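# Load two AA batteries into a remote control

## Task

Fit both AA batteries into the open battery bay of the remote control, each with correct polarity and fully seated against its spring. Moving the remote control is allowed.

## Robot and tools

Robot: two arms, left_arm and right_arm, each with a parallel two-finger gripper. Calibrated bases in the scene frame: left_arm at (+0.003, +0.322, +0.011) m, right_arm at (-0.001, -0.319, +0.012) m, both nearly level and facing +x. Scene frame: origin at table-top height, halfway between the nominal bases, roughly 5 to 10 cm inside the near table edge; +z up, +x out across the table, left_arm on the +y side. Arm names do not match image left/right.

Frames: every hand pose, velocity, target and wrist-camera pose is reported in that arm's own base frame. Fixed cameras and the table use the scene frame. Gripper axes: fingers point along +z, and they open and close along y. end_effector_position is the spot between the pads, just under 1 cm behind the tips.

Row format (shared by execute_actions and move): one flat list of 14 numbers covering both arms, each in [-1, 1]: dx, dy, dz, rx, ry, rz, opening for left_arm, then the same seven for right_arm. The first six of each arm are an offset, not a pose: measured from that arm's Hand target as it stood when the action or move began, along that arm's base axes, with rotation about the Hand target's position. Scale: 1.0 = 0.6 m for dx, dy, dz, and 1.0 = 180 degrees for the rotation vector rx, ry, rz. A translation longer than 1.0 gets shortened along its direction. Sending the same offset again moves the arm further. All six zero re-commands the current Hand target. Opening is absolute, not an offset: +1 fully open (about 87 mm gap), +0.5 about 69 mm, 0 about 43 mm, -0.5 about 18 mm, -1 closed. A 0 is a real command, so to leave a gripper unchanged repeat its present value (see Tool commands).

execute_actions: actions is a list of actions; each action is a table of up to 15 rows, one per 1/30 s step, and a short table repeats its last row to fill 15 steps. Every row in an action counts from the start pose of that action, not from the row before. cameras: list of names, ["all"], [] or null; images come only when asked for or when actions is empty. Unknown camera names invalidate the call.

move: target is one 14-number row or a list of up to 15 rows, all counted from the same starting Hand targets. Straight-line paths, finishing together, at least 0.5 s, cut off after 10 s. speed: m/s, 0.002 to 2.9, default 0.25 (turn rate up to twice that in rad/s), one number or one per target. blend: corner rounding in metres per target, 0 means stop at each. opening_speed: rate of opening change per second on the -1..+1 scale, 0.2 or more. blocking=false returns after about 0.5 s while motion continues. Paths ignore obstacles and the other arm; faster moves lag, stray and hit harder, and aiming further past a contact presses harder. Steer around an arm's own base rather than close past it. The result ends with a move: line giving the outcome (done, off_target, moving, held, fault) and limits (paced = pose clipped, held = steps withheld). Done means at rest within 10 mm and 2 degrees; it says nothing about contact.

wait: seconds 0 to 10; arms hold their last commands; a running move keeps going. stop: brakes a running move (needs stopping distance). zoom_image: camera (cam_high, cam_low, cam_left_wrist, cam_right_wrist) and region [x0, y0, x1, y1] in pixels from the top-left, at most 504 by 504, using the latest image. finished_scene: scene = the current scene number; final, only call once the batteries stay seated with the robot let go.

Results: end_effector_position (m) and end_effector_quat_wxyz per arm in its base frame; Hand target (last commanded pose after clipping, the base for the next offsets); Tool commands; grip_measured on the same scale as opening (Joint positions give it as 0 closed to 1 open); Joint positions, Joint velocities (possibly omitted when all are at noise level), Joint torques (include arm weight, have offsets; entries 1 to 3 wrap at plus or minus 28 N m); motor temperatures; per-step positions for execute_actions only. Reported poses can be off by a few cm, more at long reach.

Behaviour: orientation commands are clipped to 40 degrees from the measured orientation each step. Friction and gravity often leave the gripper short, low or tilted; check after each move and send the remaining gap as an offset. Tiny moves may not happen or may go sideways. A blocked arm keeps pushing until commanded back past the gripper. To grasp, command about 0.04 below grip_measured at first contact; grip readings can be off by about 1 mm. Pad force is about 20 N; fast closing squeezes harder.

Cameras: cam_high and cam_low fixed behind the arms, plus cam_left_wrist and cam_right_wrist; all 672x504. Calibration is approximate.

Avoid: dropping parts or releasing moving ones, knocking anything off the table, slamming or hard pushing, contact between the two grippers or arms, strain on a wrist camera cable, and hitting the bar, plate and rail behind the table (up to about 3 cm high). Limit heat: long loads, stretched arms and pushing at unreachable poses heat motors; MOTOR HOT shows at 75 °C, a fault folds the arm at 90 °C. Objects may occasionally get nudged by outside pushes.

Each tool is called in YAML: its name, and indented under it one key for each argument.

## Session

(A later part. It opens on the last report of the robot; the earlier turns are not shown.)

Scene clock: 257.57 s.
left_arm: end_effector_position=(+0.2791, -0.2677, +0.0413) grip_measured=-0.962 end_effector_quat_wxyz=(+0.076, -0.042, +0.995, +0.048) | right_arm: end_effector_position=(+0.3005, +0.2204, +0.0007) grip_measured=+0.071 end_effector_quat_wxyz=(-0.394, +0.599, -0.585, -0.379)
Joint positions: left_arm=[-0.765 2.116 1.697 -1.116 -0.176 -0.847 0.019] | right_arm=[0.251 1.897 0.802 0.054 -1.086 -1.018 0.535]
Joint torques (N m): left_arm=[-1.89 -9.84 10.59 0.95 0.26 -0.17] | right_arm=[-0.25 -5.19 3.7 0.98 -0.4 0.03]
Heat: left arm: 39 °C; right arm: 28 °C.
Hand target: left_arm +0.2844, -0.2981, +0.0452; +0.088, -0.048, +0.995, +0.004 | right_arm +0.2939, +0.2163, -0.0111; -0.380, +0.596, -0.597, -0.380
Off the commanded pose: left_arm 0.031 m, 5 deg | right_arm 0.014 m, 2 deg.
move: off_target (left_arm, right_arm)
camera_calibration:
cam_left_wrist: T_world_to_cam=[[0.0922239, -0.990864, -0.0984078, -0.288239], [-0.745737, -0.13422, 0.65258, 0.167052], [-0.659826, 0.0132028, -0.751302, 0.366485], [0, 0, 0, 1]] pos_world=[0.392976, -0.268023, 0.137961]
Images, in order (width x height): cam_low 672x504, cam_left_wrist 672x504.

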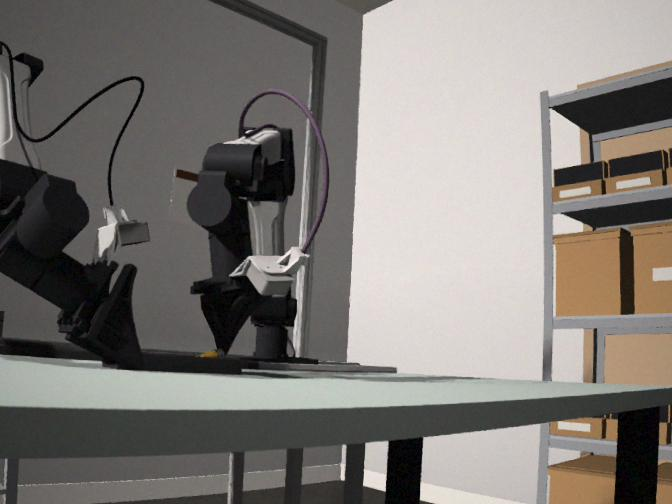

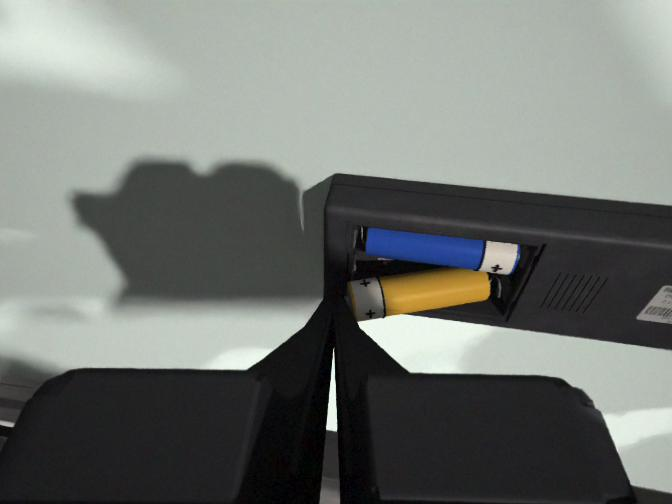

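move:
  target: [0.002,-0.04,-0.015,0,0,0,-1,0,0,0,0,0,0,0.02]
  cameras: ["cam_left_wrist","cam_low"]
  speed: 0.04

zoom_image:
  camera: "cam_left_wrist"
  region: [250, 200, 500, 370]

zoom_image:
  camera: "cam_low"
  region: [90, 300, 290, 400]

Scene clock: 259.10 s.
left_arm: end_effector_position=(+0.2796, -0.2708, +0.0396) grip_measured=-0.962 end_effector_quat_wxyz=(+0.073, -0.039, +0.993, +0.082) | right_arm: end_effector_position=(+0.3004, +0.2196, +0.0006) grip_measured=+0.071 end_effector_quat_wxyz=(-0.394, +0.598, -0.585, -0.379)
Joint positions: left_arm=[-0.788 2.185 1.793 -1.2 -0.219 -0.868 0.019] | right_arm=[0.249 1.897 0.802 0.051 -1.088 -1.021 0.535]
Joint torques (N m): left_arm=[-2.99 -9.7 10.59 1.42 0.77 -0.3] | right_arm=[0.05 -5.15 3.92 1.05 -0.36 0.06]
Heat: left arm: 39 °C; right arm: 28 °C.
Hand target: left_arm +0.2856, -0.3220, +0.0362; +0.088, -0.048, +0.995, +0.004 | right_arm +0.2940, +0.2162, -0.0111; -0.380, +0.596, -0.597, -0.380
Off the commanded pose: left_arm 0.052 m, 9 deg | right_arm 0.014 m, 2 deg.
move: off_target (left_arm, right_arm)
camera_calibration:
cam_left_wrist: T_world_to_cam=[[0.0891336, -0.982066, -0.166136, -0.285525], [-0.740594, -0.176882, 0.648254, 0.155327], [-0.666015, 0.0652578, -0.743078, 0.381092], [0, 0, 0, 1]] pos_world=[0.394297, -0.2778, 0.135054]
Images, in order (width x height): cam_low 672x504, cam_left_wrist 672x504.

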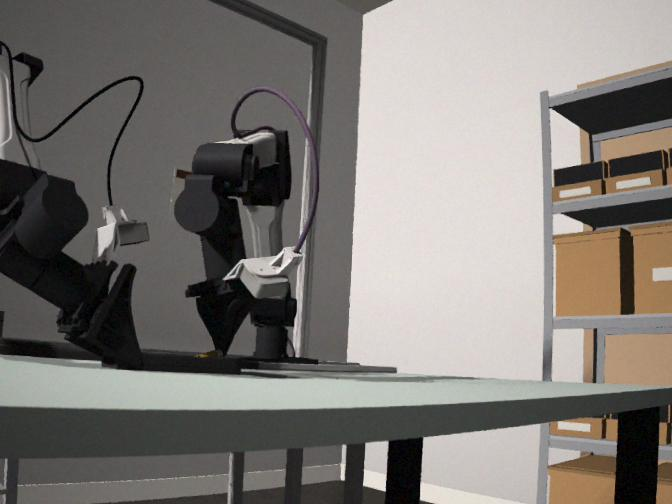

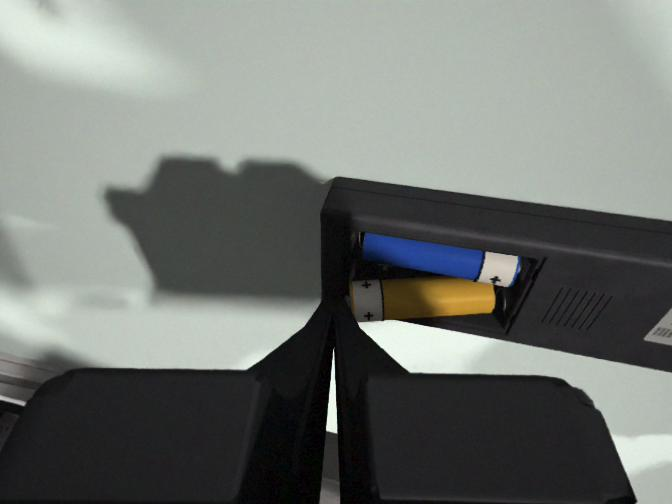

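Scaled by 2.016 from the camera's 672x504 image, which has a finer 960x720 frame.

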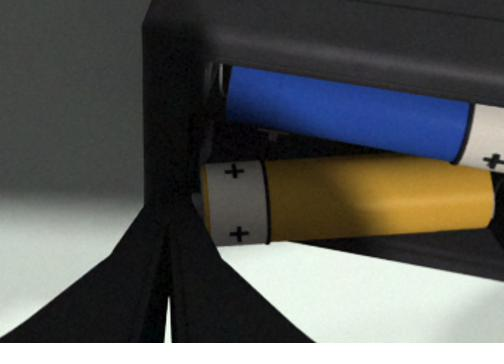

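Scaled by 2.520 from the camera's 672x504 image, which has a finer 960x720 frame.

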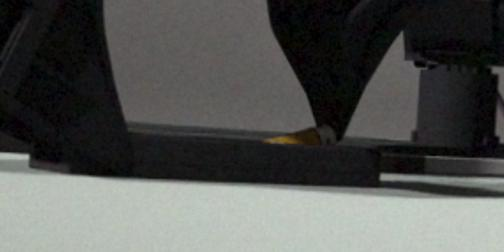

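move:
  target: [0.001,-0.012,-0.035,0,0,0,-1,0,0,0,0,0,0,0.02]
  cameras: ["cam_left_wrist","cam_low"]
  speed: 0.04

zoom_image:
  camera: "cam_left_wrist"
  region: [250, 200, 500, 370]

zoom_image:
  camera: "cam_low"
  region: [90, 300, 290, 400]

Scene clock: 260.47 s.
left_arm: end_effector_position=(+0.2793, -0.2676, +0.0390) grip_measured=-0.962 end_effector_quat_wxyz=(+0.076, -0.036, +0.992, +0.093) | right_arm: end_effector_position=(+0.3003, +0.2197, +0.0008) grip_measured=+0.071 end_effector_quat_wxyz=(-0.395, +0.598, -0.585, -0.380)
Joint positions: left_arm=[-0.791 2.189 1.795 -1.211 -0.239 -0.869 0.019] | right_arm=[0.249 1.897 0.802 0.051 -1.089 -1.021 0.535]
Joint torques (N m): left_arm=[-0.18 -11.41 6.54 0.43 -0.16 0.05] | right_arm=[-0.12 -5.14 3.73 1.02 -0.36 0.06]
Heat: left arm: 39 °C; right arm: 28 °C.
Hand target: left_arm +0.2794, -0.2711, +0.0385; +0.076, -0.037, +0.993, +0.086 (not the last commanded pose) | right_arm +0.2939, +0.2162, -0.0111; -0.380, +0.596, -0.597, -0.380
Off the commanded pose: left_arm 0.066 m, 10 deg | right_arm 0.014 m, 2 deg.
move: held (left_arm; a check stopped the path), off_target (right_arm); limits=held
pose unreachable (left arm): on one or more control steps of this call, first in action 0 (counted from 0), this arm could not follow its commanded pose, so it was not sent that pose on those steps. It may still have moved: this result reports where it is.
cause: moving toward the commanded pose would bring a part of the arm too close to another arm (this arm's wrist (the part past joint 4) and the right arm's wrist camera, where that arm would come to rest).
pose unreachable (right arm): on one or more control steps of this call, first in action 0 (counted from 0), this arm could not follow its commanded pose, so it was not sent that pose on those steps. It may still have moved: this result reports where it is.
cause: moving toward the commanded pose would bring a part of the arm too close to another arm (this arm's wrist camera and the left arm's wrist (the part past joint 4), along the way the arms are being sent, or toward where that arm still pushes).
camera_calibration:
cam_left_wrist: T_world_to_cam=[[0.0869455, -0.978262, -0.188265, -0.280058], [-0.74453, -0.189371, 0.640167, 0.154121], [-0.661903, 0.0845095, -0.74481, 0.384326], [0, 0, 0, 1]] pos_world=[0.393484, -0.277264, 0.134862]
Images, in order (width x height): cam_low 672x504, cam_left_wrist 672x504.

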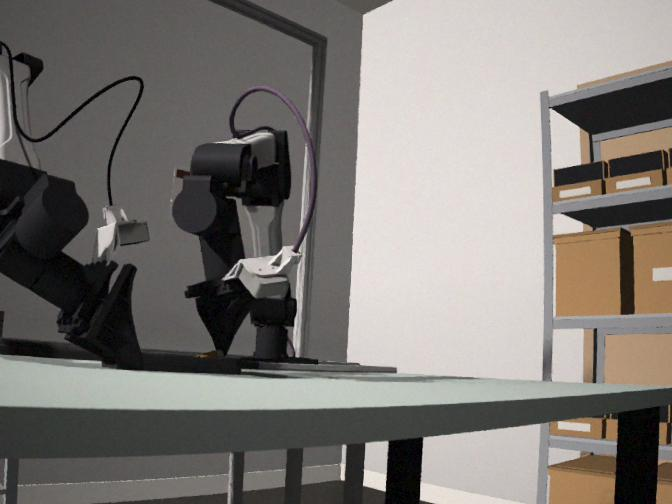

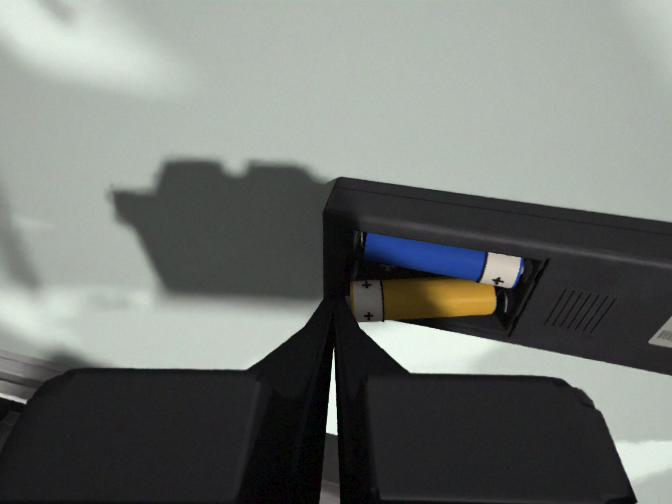

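Scaled by 2.016 from the camera's 672x504 image, which has a finer 960x720 frame.

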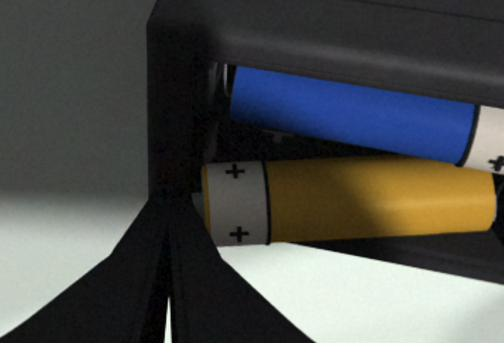

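Scaled by 2.520 from the camera's 672x504 image, which has a finer 960x720 frame.

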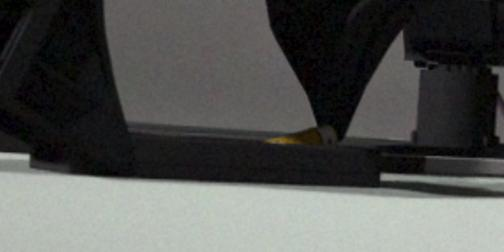

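move:
  target: [0.005,-0.06,-0.02,0,0,0,-1,0,0,0,0,0,0,0.02]
  cameras: ["cam_left_wrist","cam_low"]
  speed: 0.05

zoom_image:
  camera: "cam_left_wrist"
  region: [250, 200, 500, 370]

zoom_image:
  camera: "cam_low"
  region: [90, 300, 290, 400]

Scene clock: 261.83 s.
left_arm: end_effector_position=(+0.2795, -0.2675, +0.0396) grip_measured=-0.962 end_effector_quat_wxyz=(+0.071, -0.028, +0.990, +0.120) | right_arm: end_effector_position=(+0.3003, +0.2197, +0.0008) grip_measured=+0.071 end_effector_quat_wxyz=(-0.395, +0.598, -0.585, -0.380)
Joint positions: left_arm=[-0.804 2.242 1.875 -1.287 -0.267 -0.871 0.019] | right_arm=[0.249 1.897 0.802 0.051 -1.089 -1.021 0.535]
Joint torques (N m): left_arm=[-0.09 -11.92 6.28 0.25 -0.22 0.07] | right_arm=[-0.01 -5.05 3.78 1.04 -0.36 0.04]
Heat: left arm: 39 °C; right arm: 28 °C.
Hand target: left_arm +0.2794, -0.2691, +0.0393; +0.071, -0.028, +0.990, +0.116 (not the last commanded pose) | right_arm +0.2939, +0.2162, -0.0111; -0.380, +0.596, -0.597, -0.380
Off the commanded pose: left_arm 0.042 m, 4 deg | right_arm 0.014 m, 2 deg.
move: held (left_arm; a check stopped the path), off_target (right_arm); limits=held
pose unreachable (left arm): on one or more control steps of this call, first in action 0 (counted from 0), this arm could not follow its commanded pose, so it was not sent that pose on those steps. It may still have moved: this result reports where it is.
cause: moving toward the commanded pose would bring a part of the arm too close to another arm (this arm's wrist (the part past joint 4) and the right arm's wrist camera, where that arm would come to rest).
camera_calibration:
cam_left_wrist: T_world_to_cam=[[0.0725132, -0.967384, -0.242714, -0.270695], [-0.737962, -0.215747, 0.639426, 0.145116], [-0.670935, 0.132747, -0.729537, 0.399738], [0, 0, 0, 1]] pos_world=[0.394918, -0.283622, 0.133131]
Images, in order (width x height): cam_low 672x504, cam_left_wrist 672x504.

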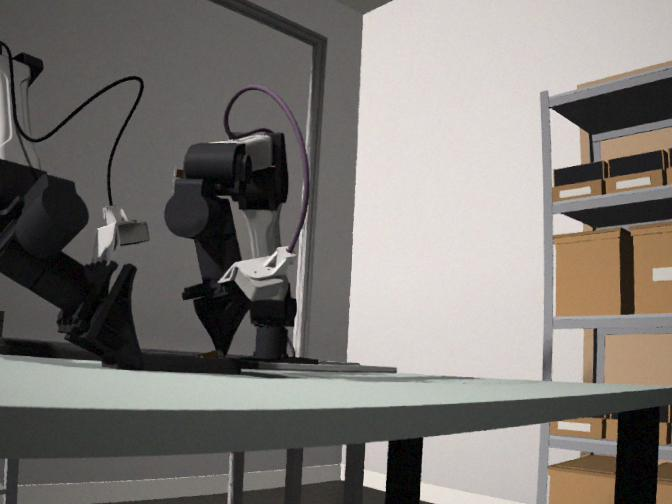

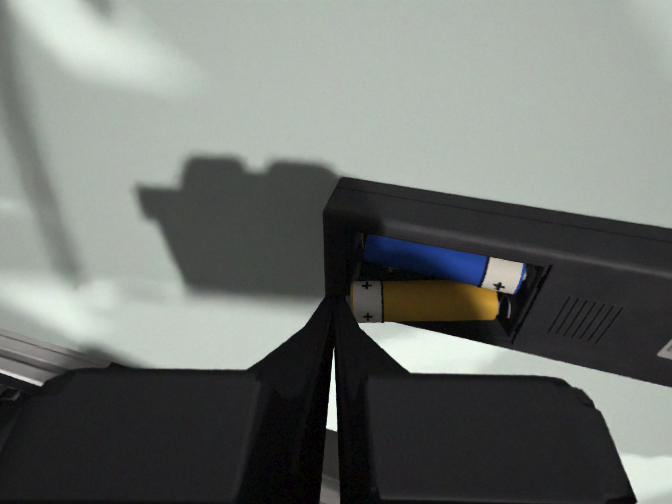

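Scaled by 2.016 from the camera's 672x504 image, which has a finer 960x720 frame.

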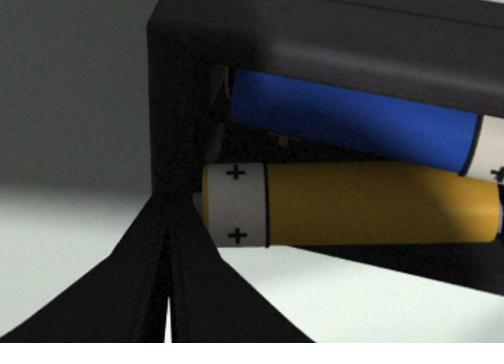

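Scaled by 2.520 from the camera's 672x504 image, which has a finer 960x720 frame.

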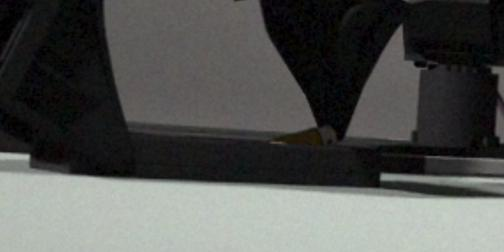

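move:
  target: [0,0.03,0.03,0,0,0,-1,0,0,0,0,0,0,0.02]
  cameras: ["all"]

zoom_image:
  camera: "cam_low"
  region: [90, 300, 290, 400]

zoom_image:
  camera: "cam_right_wrist"
  region: [250, 0, 430, 110]

Scene clock: 266.00 s.
left_arm: end_effector_position=(+0.2830, -0.2546, +0.0444) grip_measured=-0.962 end_effector_quat_wxyz=(+0.068, -0.033, +0.990, +0.121) | right_arm: end_effector_position=(+0.3003, +0.2197, +0.0008) grip_measured=+0.071 end_effector_quat_wxyz=(-0.395, +0.598, -0.585, -0.380)
Joint positions: left_arm=[-0.774 2.215 1.848 -1.288 -0.266 -0.852 0.019] | right_arm=[0.249 1.897 0.802 0.051 -1.089 -1.021 0.535]
Joint torques (N m): left_arm=[-0.02 -15.56 5.24 0.04 -0.24 0.21] | right_arm=[-0.13 -5.08 3.78 1.06 -0.32 0.07]
Heat: left arm: 40 °C; right arm: 27 °C.
Hand target: left_arm +0.2795, -0.2511, +0.0574; +0.071, -0.029, +0.990, +0.116 | right_arm +0.2939, +0.2162, -0.0111; -0.380, +0.596, -0.597, -0.380
Off the commanded pose: left_arm 0.014 m, 1 deg | right_arm 0.014 m, 2 deg.
move: off_target (left_arm, right_arm)
camera_calibration:
cam_left_wrist: T_world_to_cam=[[0.0816747, -0.966179, -0.244598, -0.259588], [-0.732187, -0.224672, 0.642981, 0.143275], [-0.676189, 0.126576, -0.725773, 0.403626], [0, 0, 0, 1]] pos_world=[0.399033, -0.269708, 0.137322]
cam_right_wrist: T_world_to_cam=[[0.999101, 0.0214339, 0.0365886, -0.306177], [0.0307381, -0.960466, -0.276696, 0.223475], [0.0292114, 0.277572, -0.960261, 0.0697899], [0, 0, 0, 1]] pos_world=[0.296994, 0.201831, 0.140054]

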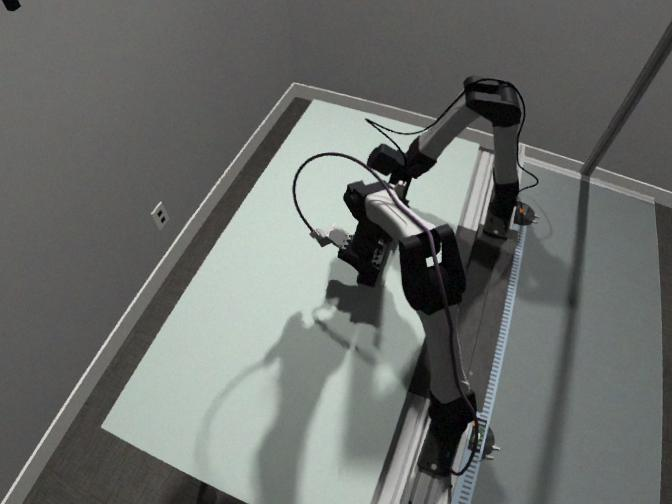

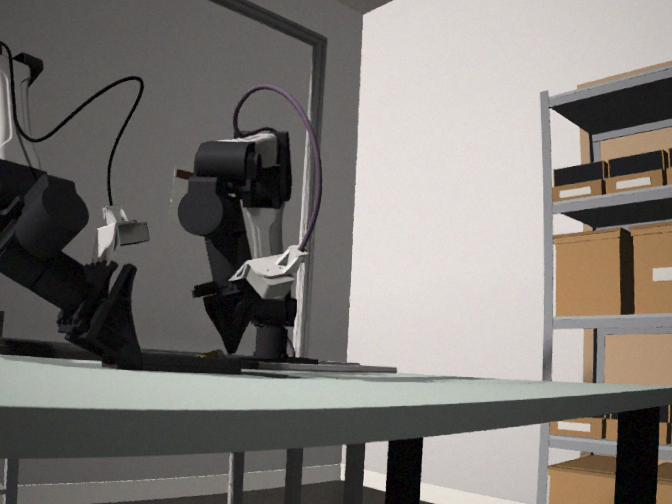

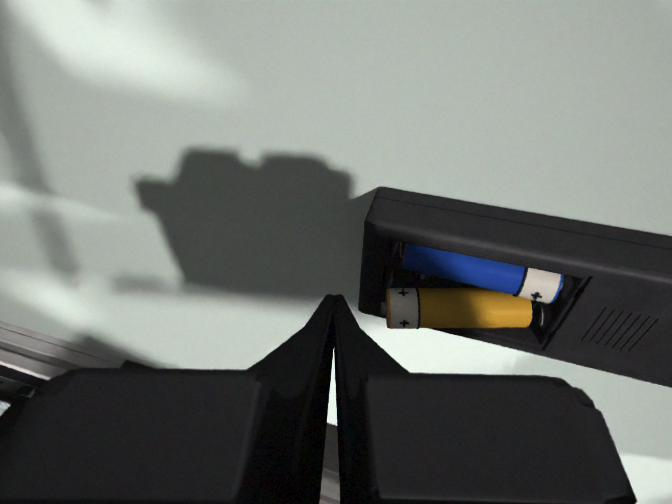

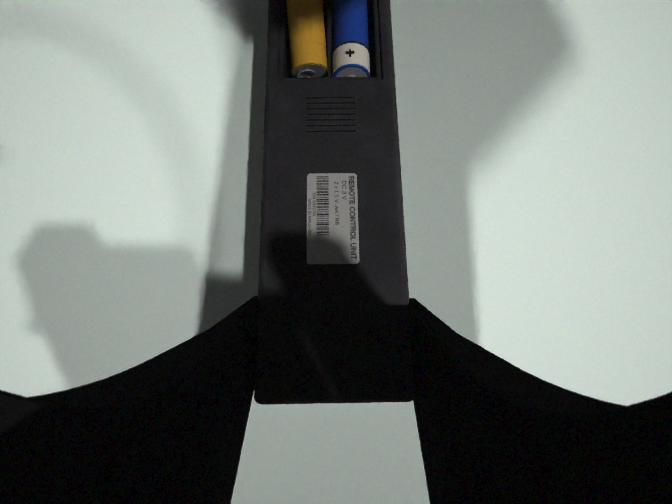

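Scaled by 2.520 from the camera's 672x504 image, which has a finer 960x720 frame.

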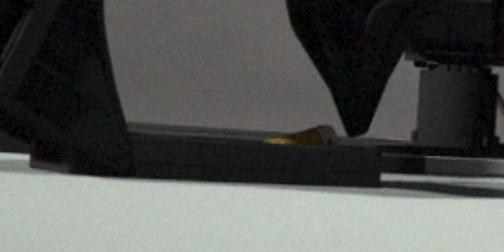

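Scaled by 2.800 from the camera's 672x504 image, which has a finer 960x720 frame.

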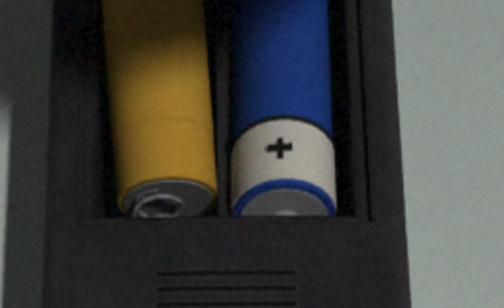

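move:
  target:
    - [0,0.06,0.13,0,0,0,-1,0,0,0,0,0,0,0.02]
    - [0.01,0.10,0.1,-0.2626,-0.1928,-0.4897,-1,0,0,0,0,0,0,0.02]
  cameras: ["cam_high","cam_left_wrist"]

Scene clock: 272.43 s.
left_arm: end_effector_position=(+0.2828, -0.1900, +0.1126) grip_measured=-0.962 end_effector_quat_wxyz=(+0.362, +0.581, +0.648, -0.334) | right_arm: end_effector_position=(+0.3003, +0.2197, +0.0008) grip_measured=+0.071 end_effector_quat_wxyz=(-0.395, +0.598, -0.585, -0.380)
Joint positions: left_arm=[-0.223 1.505 0.973 -0.561 0.951 0.989 0.019] | right_arm=[0.249 1.897 0.802 0.051 -1.089 -1.021 0.535]
Joint torques (N m): left_arm=[0.43 -5.68 8.72 1.13 0.69 0.25] | right_arm=[0.05 -5.22 3.85 1.03 -0.34 0.05]
Heat: left arm: 41 °C; right arm: 27 °C.
Hand target: left_arm +0.2854, -0.1911, +0.1173; +0.368, +0.585, +0.639, -0.337 | right_arm +0.2939, +0.2162, -0.0111; -0.380, +0.596, -0.597, -0.380
Off the commanded pose: left_arm 0.006 m, 1 deg | right_arm 0.014 m, 2 deg.
move: off_target (right_arm)
camera_calibration:
cam_left_wrist: T_world_to_cam=[[-0.99404, -0.108811, 0.00664927, 0.258369], [-0.108505, 0.981658, -0.156763, 0.25668], [0.0105303, -0.15655, -0.987614, 0.226231], [0, 0, 0, 1]] pos_world=[0.282298, -0.188442, 0.261949]
Images, in order (width x height): cam_high 672x504, cam_left_wrist 672x504.

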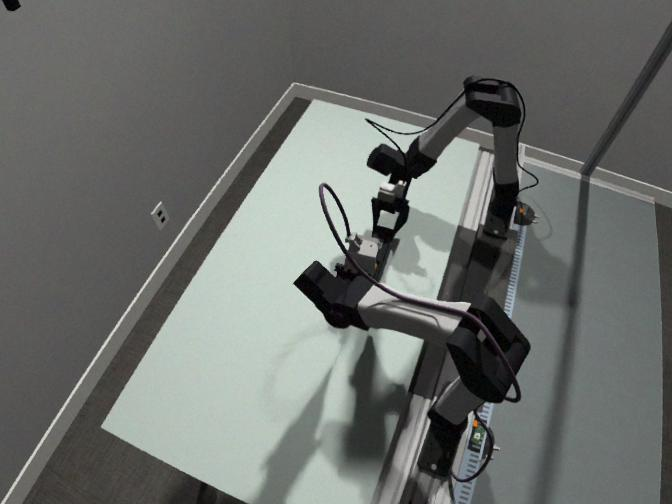

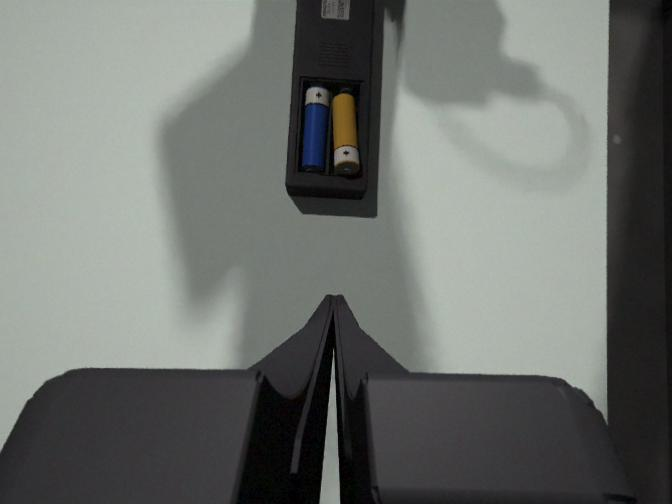

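move:
  target:
    - [0,-0.06,-0.095,0,0,0,-1,0,0,0,0,0,0,0.02]
    - [-0.002,-0.09,-0.12,0,0,0,-1,0,0,0,0,0,0,0.02]
  speed: 0.12
  cameras: ["cam_left_wrist","cam_low"]

zoom_image:
  camera: "cam_low"
  region: [90, 300, 290, 400]

zoom_image:
  camera: "cam_left_wrist"
  region: [240, 180, 440, 330]

Scene clock: 275.47 s.
left_arm: end_effector_position=(+0.2849, -0.2444, +0.0476) grip_measured=-0.962 end_effector_quat_wxyz=(+0.365, +0.587, +0.640, -0.337) | right_arm: end_effector_position=(+0.3003, +0.2197, +0.0008) grip_measured=+0.071 end_effector_quat_wxyz=(-0.395, +0.598, -0.585, -0.380)
Joint positions: left_arm=[-0.396 1.667 0.811 -0.048 0.871 0.769 0.019] | right_arm=[0.249 1.897 0.802 0.051 -1.089 -1.021 0.535]
Joint torques (N m): left_arm=[-0.06 -6.65 5.19 1.8 0.38 0.01] | right_arm=[-0.02 -5.15 3.78 1.03 -0.33 0.09]
Heat: left arm: 40 °C; right arm: 27 °C.
Hand target: left_arm +0.2843, -0.2451, +0.0453; +0.368, +0.585, +0.639, -0.337 | right_arm +0.2939, +0.2162, -0.0111; -0.380, +0.596, -0.597, -0.380
Off the commanded pose: left_arm 0.002 m, 0 deg | right_arm 0.014 m, 2 deg.
move: off_target (right_arm)
camera_calibration:
cam_left_wrist: T_world_to_cam=[[-0.995647, -0.0931499, -0.00333773, 0.259729], [-0.0912766, 0.981627, -0.167562, 0.295677], [0.0188848, -0.166528, -0.985856, 0.148531], [0, 0, 0, 1]] pos_world=[0.282782, -0.241317, 0.196841]
Images, in order (width x height): cam_low 672x504, cam_left_wrist 672x504.

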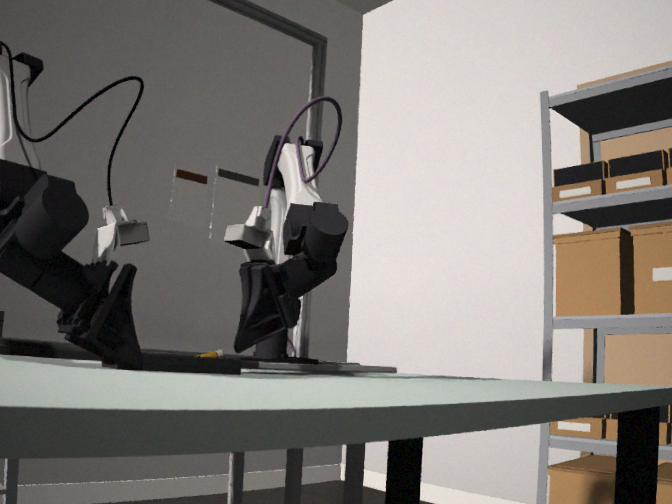

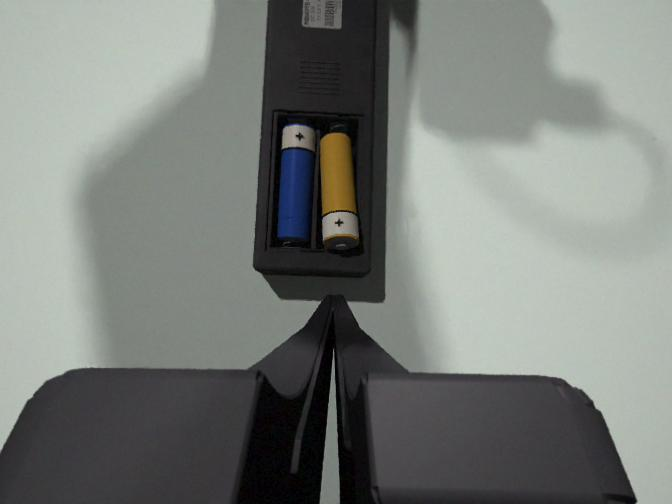

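Scaled by 2.520 from the camera's 672x504 image, which has a finer 960x720 frame.

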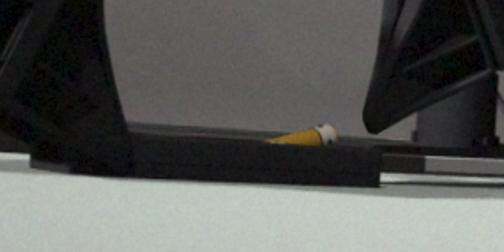

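Scaled by 2.520 from the camera's 672x504 image, which has a finer 960x720 frame.

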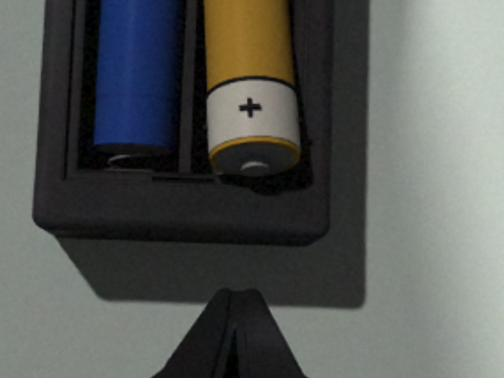

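move:
  target:
    - [-0.003,-0.025,0.003,0,0,0,-1,0,0,0,0,0,0,0.02]
    - [-0.001,-0.066,0.003,0,0,0,-1,0,0,0,0,0,0,0.02]
  speed: 0.06
  cameras: ["cam_left_wrist","cam_low"]

zoom_image:
  camera: "cam_low"
  region: [90, 300, 290, 400]

zoom_image:
  camera: "cam_left_wrist"
  region: [240, 180, 440, 330]

Scene clock: 277.97 s.
left_arm: end_effector_position=(+0.2736, -0.2778, +0.0413) grip_measured=-0.962 end_effector_quat_wxyz=(+0.354, +0.583, +0.645, -0.344) | right_arm: end_effector_position=(+0.3003, +0.2197, +0.0008) grip_measured=+0.071 end_effector_quat_wxyz=(-0.395, +0.598, -0.585, -0.380)
Joint positions: left_arm=[-0.508 1.705 0.811 0.061 0.806 0.636 0.019] | right_arm=[0.249 1.897 0.802 0.051 -1.089 -1.021 0.535]
Joint torques (N m): left_arm=[-0.53 -6.16 9.21 1.85 0.17 0.02] | right_arm=[-0.05 -5.31 3.71 1.08 -0.34 0.08]
Heat: left arm: 39 °C; right arm: 27 °C.
Hand target: left_arm +0.2837, -0.2847, +0.0471; +0.368, +0.585, +0.639, -0.337 | right_arm +0.2939, +0.2162, -0.0111; -0.380, +0.596, -0.597, -0.380
Off the commanded pose: left_arm 0.014 m, 2 deg | right_arm 0.014 m, 2 deg.
move: off_target (left_arm, right_arm)
camera_calibration:
cam_left_wrist: T_world_to_cam=[[-0.99558, -0.0906607, 0.024535, 0.244898], [-0.0934288, 0.982699, -0.15992, 0.326918], [-0.00961204, -0.161505, -0.986825, 0.146295], [0, 0, 0, 1]] pos_world=[0.275765, -0.275432, 0.19064]
Images, in order (width x height): cam_low 672x504, cam_left_wrist 672x504.

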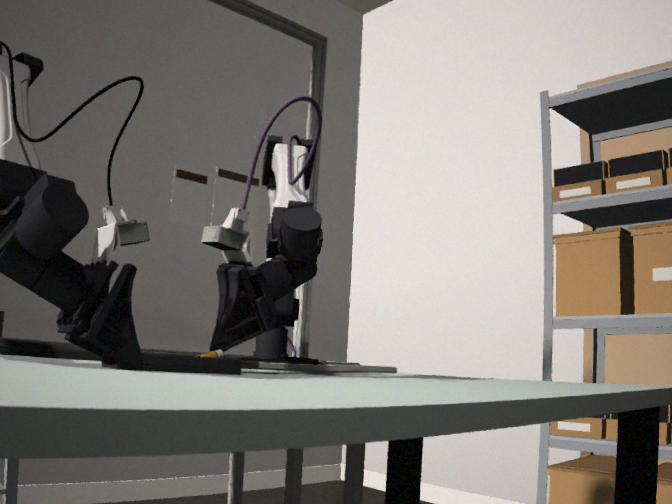

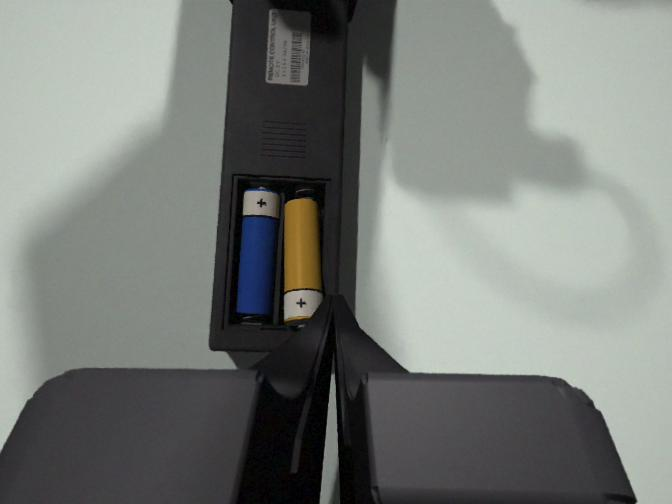

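Scaled by 2.520 from the camera's 672x504 image, which has a finer 960x720 frame.

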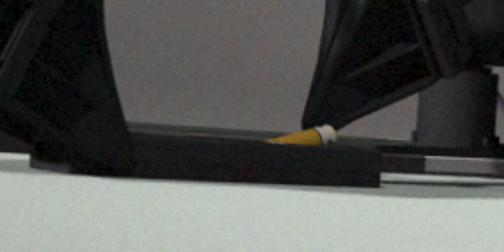

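Scaled by 2.520 from the camera's 672x504 image, which has a finer 960x720 frame.

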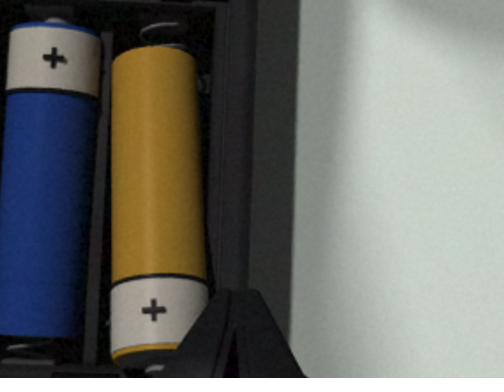

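move:
  target:
    - [0.006,0.055,0.02,0,0,0,-0.83,0,0,0,0,0,0,0.02]
    - [0.0015,0.052,0.001,0,0,0,-0.83,0,0,0,0,0,0,0.02]
  speed: 0.12
  cameras: ["cam_left_wrist","cam_low"]

zoom_image:
  camera: "cam_left_wrist"
  region: [240, 180, 440, 330]

Scene clock: 280.43 s.
left_arm: end_effector_position=(+0.2829, -0.2485, +0.0422) grip_measured=-0.830 end_effector_quat_wxyz=(+0.354, +0.577, +0.654, -0.336) | right_arm: end_effector_position=(+0.3008, +0.2197, +0.0008) grip_measured=+0.071 end_effector_quat_wxyz=(-0.395, +0.599, -0.585, -0.379)
Joint positions: left_arm=[-0.417 1.681 0.811 -0.032 0.842 0.721 0.085] | right_arm=[0.249 1.897 0.802 0.053 -1.088 -1.021 0.535]
Joint torques (N m): left_arm=[-0.43 -7.79 6.41 1.78 0.51 0.15] | right_arm=[0.2 -5.18 3.7 1.01 -0.33 0.05]
Heat: left arm: 39 °C; right arm: 27 °C.
Hand target: left_arm +0.2846, -0.2536, +0.0477; +0.368, +0.585, +0.639, -0.337 | right_arm +0.2940, +0.2162, -0.0111; -0.380, +0.596, -0.597, -0.380
Off the commanded pose: left_arm 0.008 m, 3 deg | right_arm 0.014 m, 2 deg.
move: off_target (left_arm, right_arm)
camera_calibration:
cam_left_wrist: T_world_to_cam=[[-0.99306, -0.114842, 0.0253647, 0.250056], [-0.117347, 0.981918, -0.148551, 0.305217], [-0.00784627, -0.150496, -0.988579, 0.154315], [0, 0, 0, 1]] pos_world=[0.285348, -0.247758, 0.19155]
Images, in order (width x height): cam_low 672x504, cam_left_wrist 672x504.

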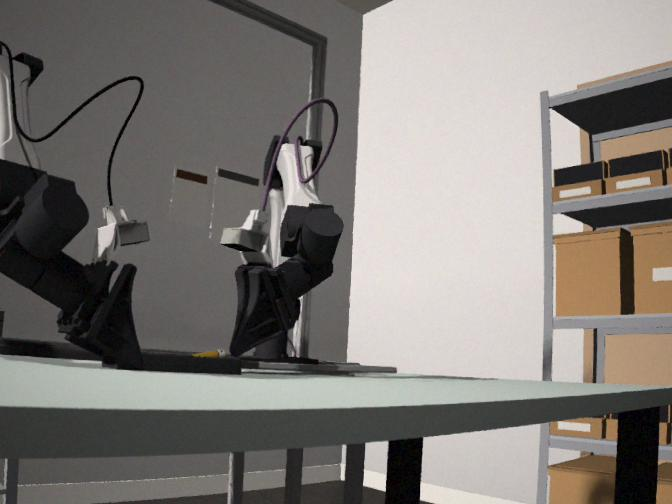

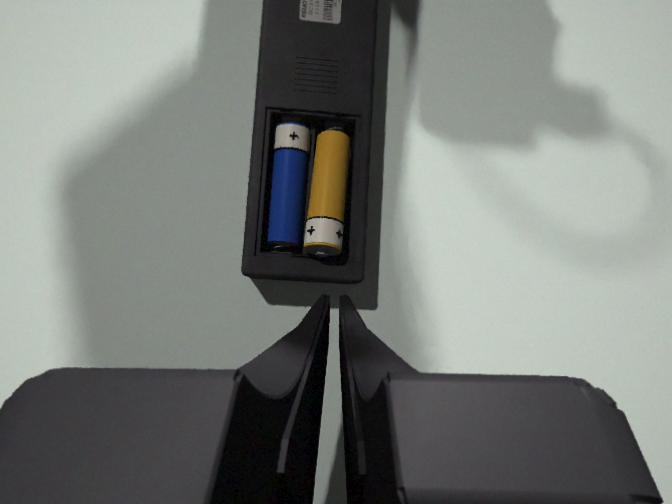

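Scaled by 2.520 from the camera's 672x504 image, which has a finer 960x720 frame.

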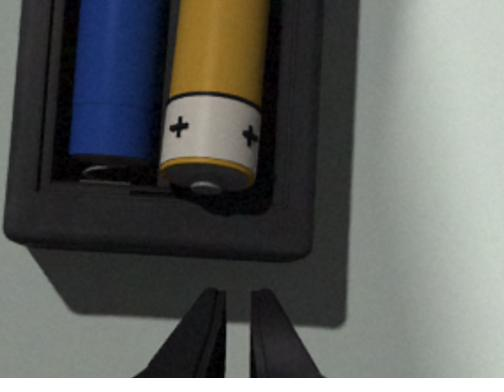

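move:
  target:
    - [0.0075,0.012,0.002,0,0,0,-0.83,0,0,0,0,0,0,0.02]
    - [0.010,-0.025,0,0,0,0,-0.83,0,0,0,0,0,0,0.02]
    - [0.013,-0.058,0,0,0,0,-0.83,0,0,0,0,0,0,0.02]
  speed: 0.06
  cameras: ["cam_left_wrist","cam_low"]

zoom_image:
  camera: "cam_low"
  region: [90, 300, 290, 400]

zoom_image:
  camera: "cam_left_wrist"
  region: [240, 180, 440, 330]

Scene clock: 283.17 s.
left_arm: end_effector_position=(+0.2831, -0.2643, +0.0376) grip_measured=-0.830 end_effector_quat_wxyz=(+0.340, +0.569, +0.671, -0.333) | right_arm: end_effector_position=(+0.3040, +0.2149, +0.0007) grip_measured=+0.071 end_effector_quat_wxyz=(-0.398, +0.594, -0.590, -0.376)
Joint positions: left_arm=[-0.473 1.715 0.842 -0.01 0.784 0.64 0.085] | right_arm=[0.233 1.897 0.802 0.052 -1.088 -1.021 0.535]
Joint torques (N m): left_arm=[-3.06 -5.03 9.72 2.37 0.52 0.03] | right_arm=[1.25 -5.29 3.77 1.02 -0.37 0.04]
Heat: left arm: 39 °C; right arm: 27 °C.
Hand target: left_arm +0.2924, -0.2884, +0.0477; +0.368, +0.585, +0.639, -0.337 | right_arm +0.2939, +0.2162, -0.0111; -0.380, +0.596, -0.597, -0.380
Off the commanded pose: left_arm 0.028 m, 5 deg | right_arm 0.016 m, 2 deg.
move: off_target (left_arm, right_arm)
camera_calibration:
cam_left_wrist: T_world_to_cam=[[-0.988842, -0.139179, 0.0531101, 0.239924], [-0.144636, 0.982348, -0.118625, 0.326949], [-0.0356625, -0.124983, -0.991518, 0.162098], [0, 0, 0, 1]] pos_world=[0.290316, -0.267526, 0.186765]
Images, in order (width x height): cam_low 672x504, cam_left_wrist 672x504.

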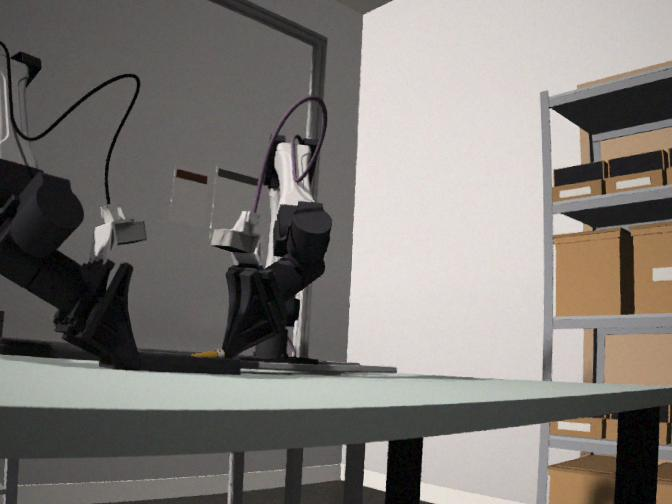

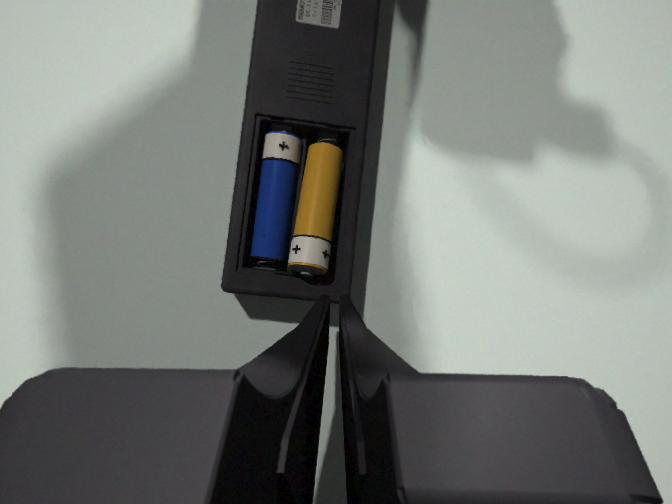

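Scaled by 2.520 from the camera's 672x504 image, which has a finer 960x720 frame.

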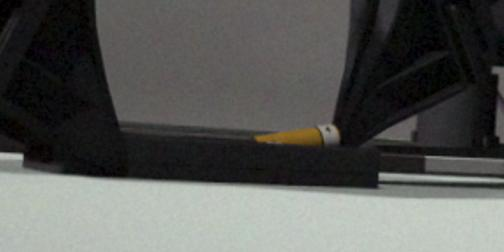

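Scaled by 2.520 from the camera's 672x504 image, which has a finer 960x720 frame.

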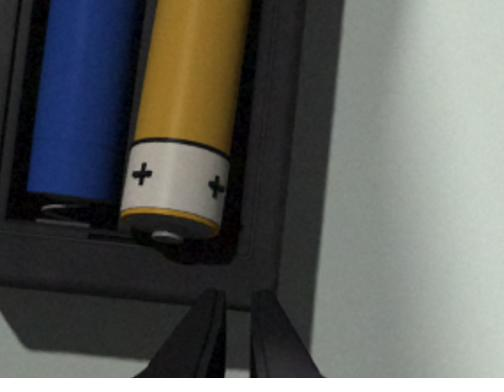

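move:
  target:
    - [0.0,0.055,0.02,0,0,-0.028,-0.83,0,0,0,0,0,0,0.02]
    - [0.006,0.052,0.012,0,0,-0.028,-0.83,0,0,0,0,0,0,0.02]
  speed: 0.12
  cameras: ["cam_left_wrist","cam_low"]

zoom_image:
  camera: "cam_low"
  region: [90, 300, 290, 400]

zoom_image:
  camera: "cam_left_wrist"
  region: [240, 180, 440, 330]

Scene clock: 285.50 s.
left_arm: end_effector_position=(+0.2864, -0.2510, +0.0450) grip_measured=-0.830 end_effector_quat_wxyz=(+0.335, +0.604, +0.630, -0.354) | right_arm: end_effector_position=(+0.3039, +0.2152, +0.0007) grip_measured=+0.071 end_effector_quat_wxyz=(-0.398, +0.594, -0.589, -0.376)
Joint positions: left_arm=[-0.403 1.74 0.918 -0.188 0.903 0.849 0.085] | right_arm=[0.234 1.897 0.802 0.052 -1.088 -1.021 0.535]
Joint torques (N m): left_arm=[0.02 -7.24 9.77 1.38 0.64 0.26] | right_arm=[1.21 -5.22 3.82 1.02 -0.37 0.08]
Heat: left arm: 39 °C; right arm: 27 °C.
Hand target: left_arm +0.2961, -0.2571, +0.0550; +0.353, +0.613, +0.612, -0.353 | right_arm +0.2940, +0.2162, -0.0110; -0.380, +0.596, -0.597, -0.380
Off the commanded pose: left_arm 0.015 m, 3 deg | right_arm 0.015 m, 2 deg.
move: off_target (left_arm, right_arm)
camera_calibration:
cam_left_wrist: T_world_to_cam=[[-0.999032, -0.0263837, 0.0351964, 0.276619], [-0.0312465, 0.98884, -0.145667, 0.285558], [-0.0309604, -0.146626, -0.988707, 0.164244], [0, 0, 0, 1]] pos_world=[0.290359, -0.250991, 0.194249]
Images, in order (width x height): cam_low 672x504, cam_left_wrist 672x504.

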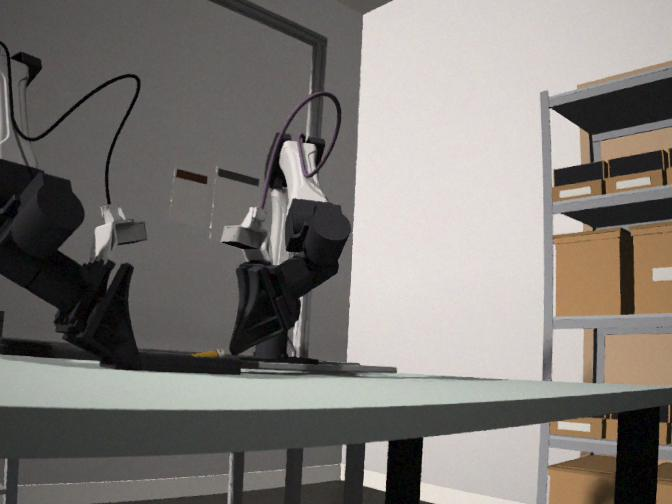

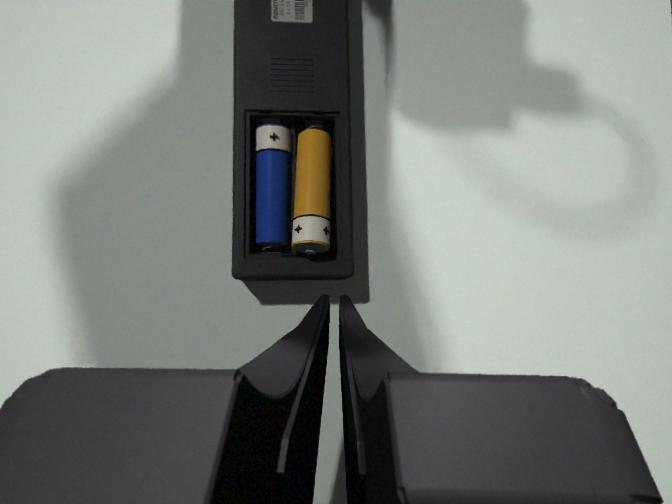

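Scaled by 2.520 from the camera's 672x504 image, which has a finer 960x720 frame.

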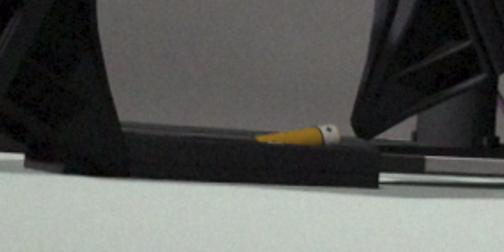

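Scaled by 2.520 from the camera's 672x504 image, which has a finer 960x720 frame.

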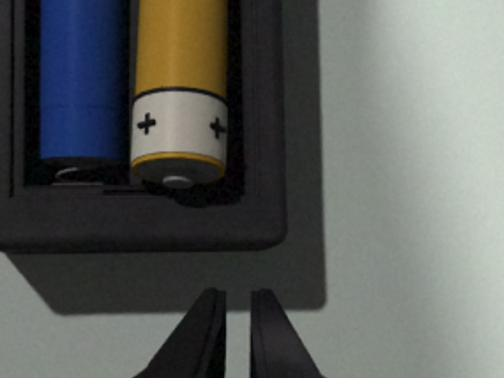

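move:
  target:
    - [0.019,0.0,0.0,0,0,0,-0.83,0,0,0,0,0,0,0.02]
  speed: 0.12
  cameras: ["cam_left_wrist","cam_low"]

zoom_image:
  camera: "cam_left_wrist"
  region: [240, 180, 440, 330]

Scene clock: 286.93 s.
left_arm: end_effector_position=(+0.2993, -0.2536, +0.0465) grip_measured=-0.830 end_effector_quat_wxyz=(+0.341, +0.607, +0.625, -0.352) | right_arm: end_effector_position=(+0.3039, +0.2152, +0.0007) grip_measured=+0.071 end_effector_quat_wxyz=(-0.398, +0.594, -0.589, -0.376)
Joint positions: left_arm=[-0.395 1.776 0.967 -0.199 0.909 0.866 0.085] | right_arm=[0.234 1.897 0.802 0.052 -1.088 -1.021 0.535]
Joint torques (N m): left_arm=[0.5 -7.24 9.68 1.26 0.65 0.24] | right_arm=[1.2 -5.33 3.84 1.01 -0.35 0.05]
Heat: left arm: 38 °C; right arm: 27 °C.
Hand target: left_arm +0.3073, -0.2572, +0.0548; +0.353, +0.613, +0.612, -0.353 | right_arm +0.2940, +0.2162, -0.0110; -0.380, +0.596, -0.597, -0.380
Off the commanded pose: left_arm 0.012 m, 2 deg | right_arm 0.015 m, 2 deg.
move: off_target (left_arm, right_arm)
camera_calibration:
cam_left_wrist: T_world_to_cam=[[-0.999541, -0.0223818, 0.0204037, 0.291228], [-0.0252163, 0.98816, -0.151343, 0.287015], [-0.0167748, -0.151788, -0.988271, 0.160233], [0, 0, 0, 1]] pos_world=[0.30102, -0.252777, 0.19585]
Images, in order (width x height): cam_low 672x504, cam_left_wrist 672x504.

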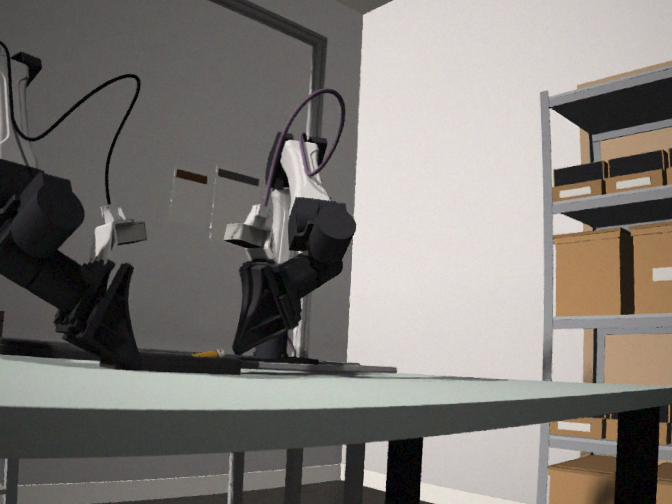

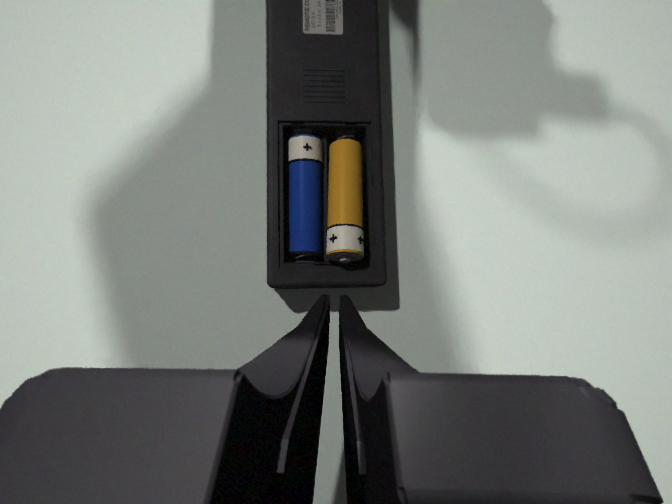

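Scaled by 2.520 from the camera's 672x504 image, which has a finer 960x720 frame.

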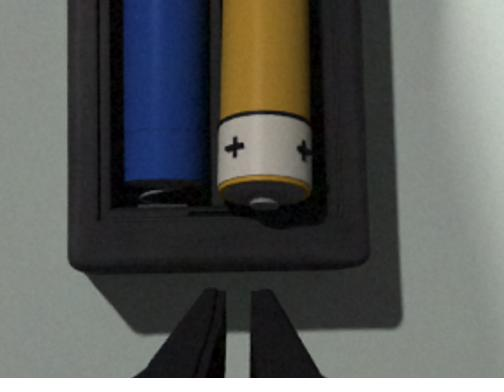

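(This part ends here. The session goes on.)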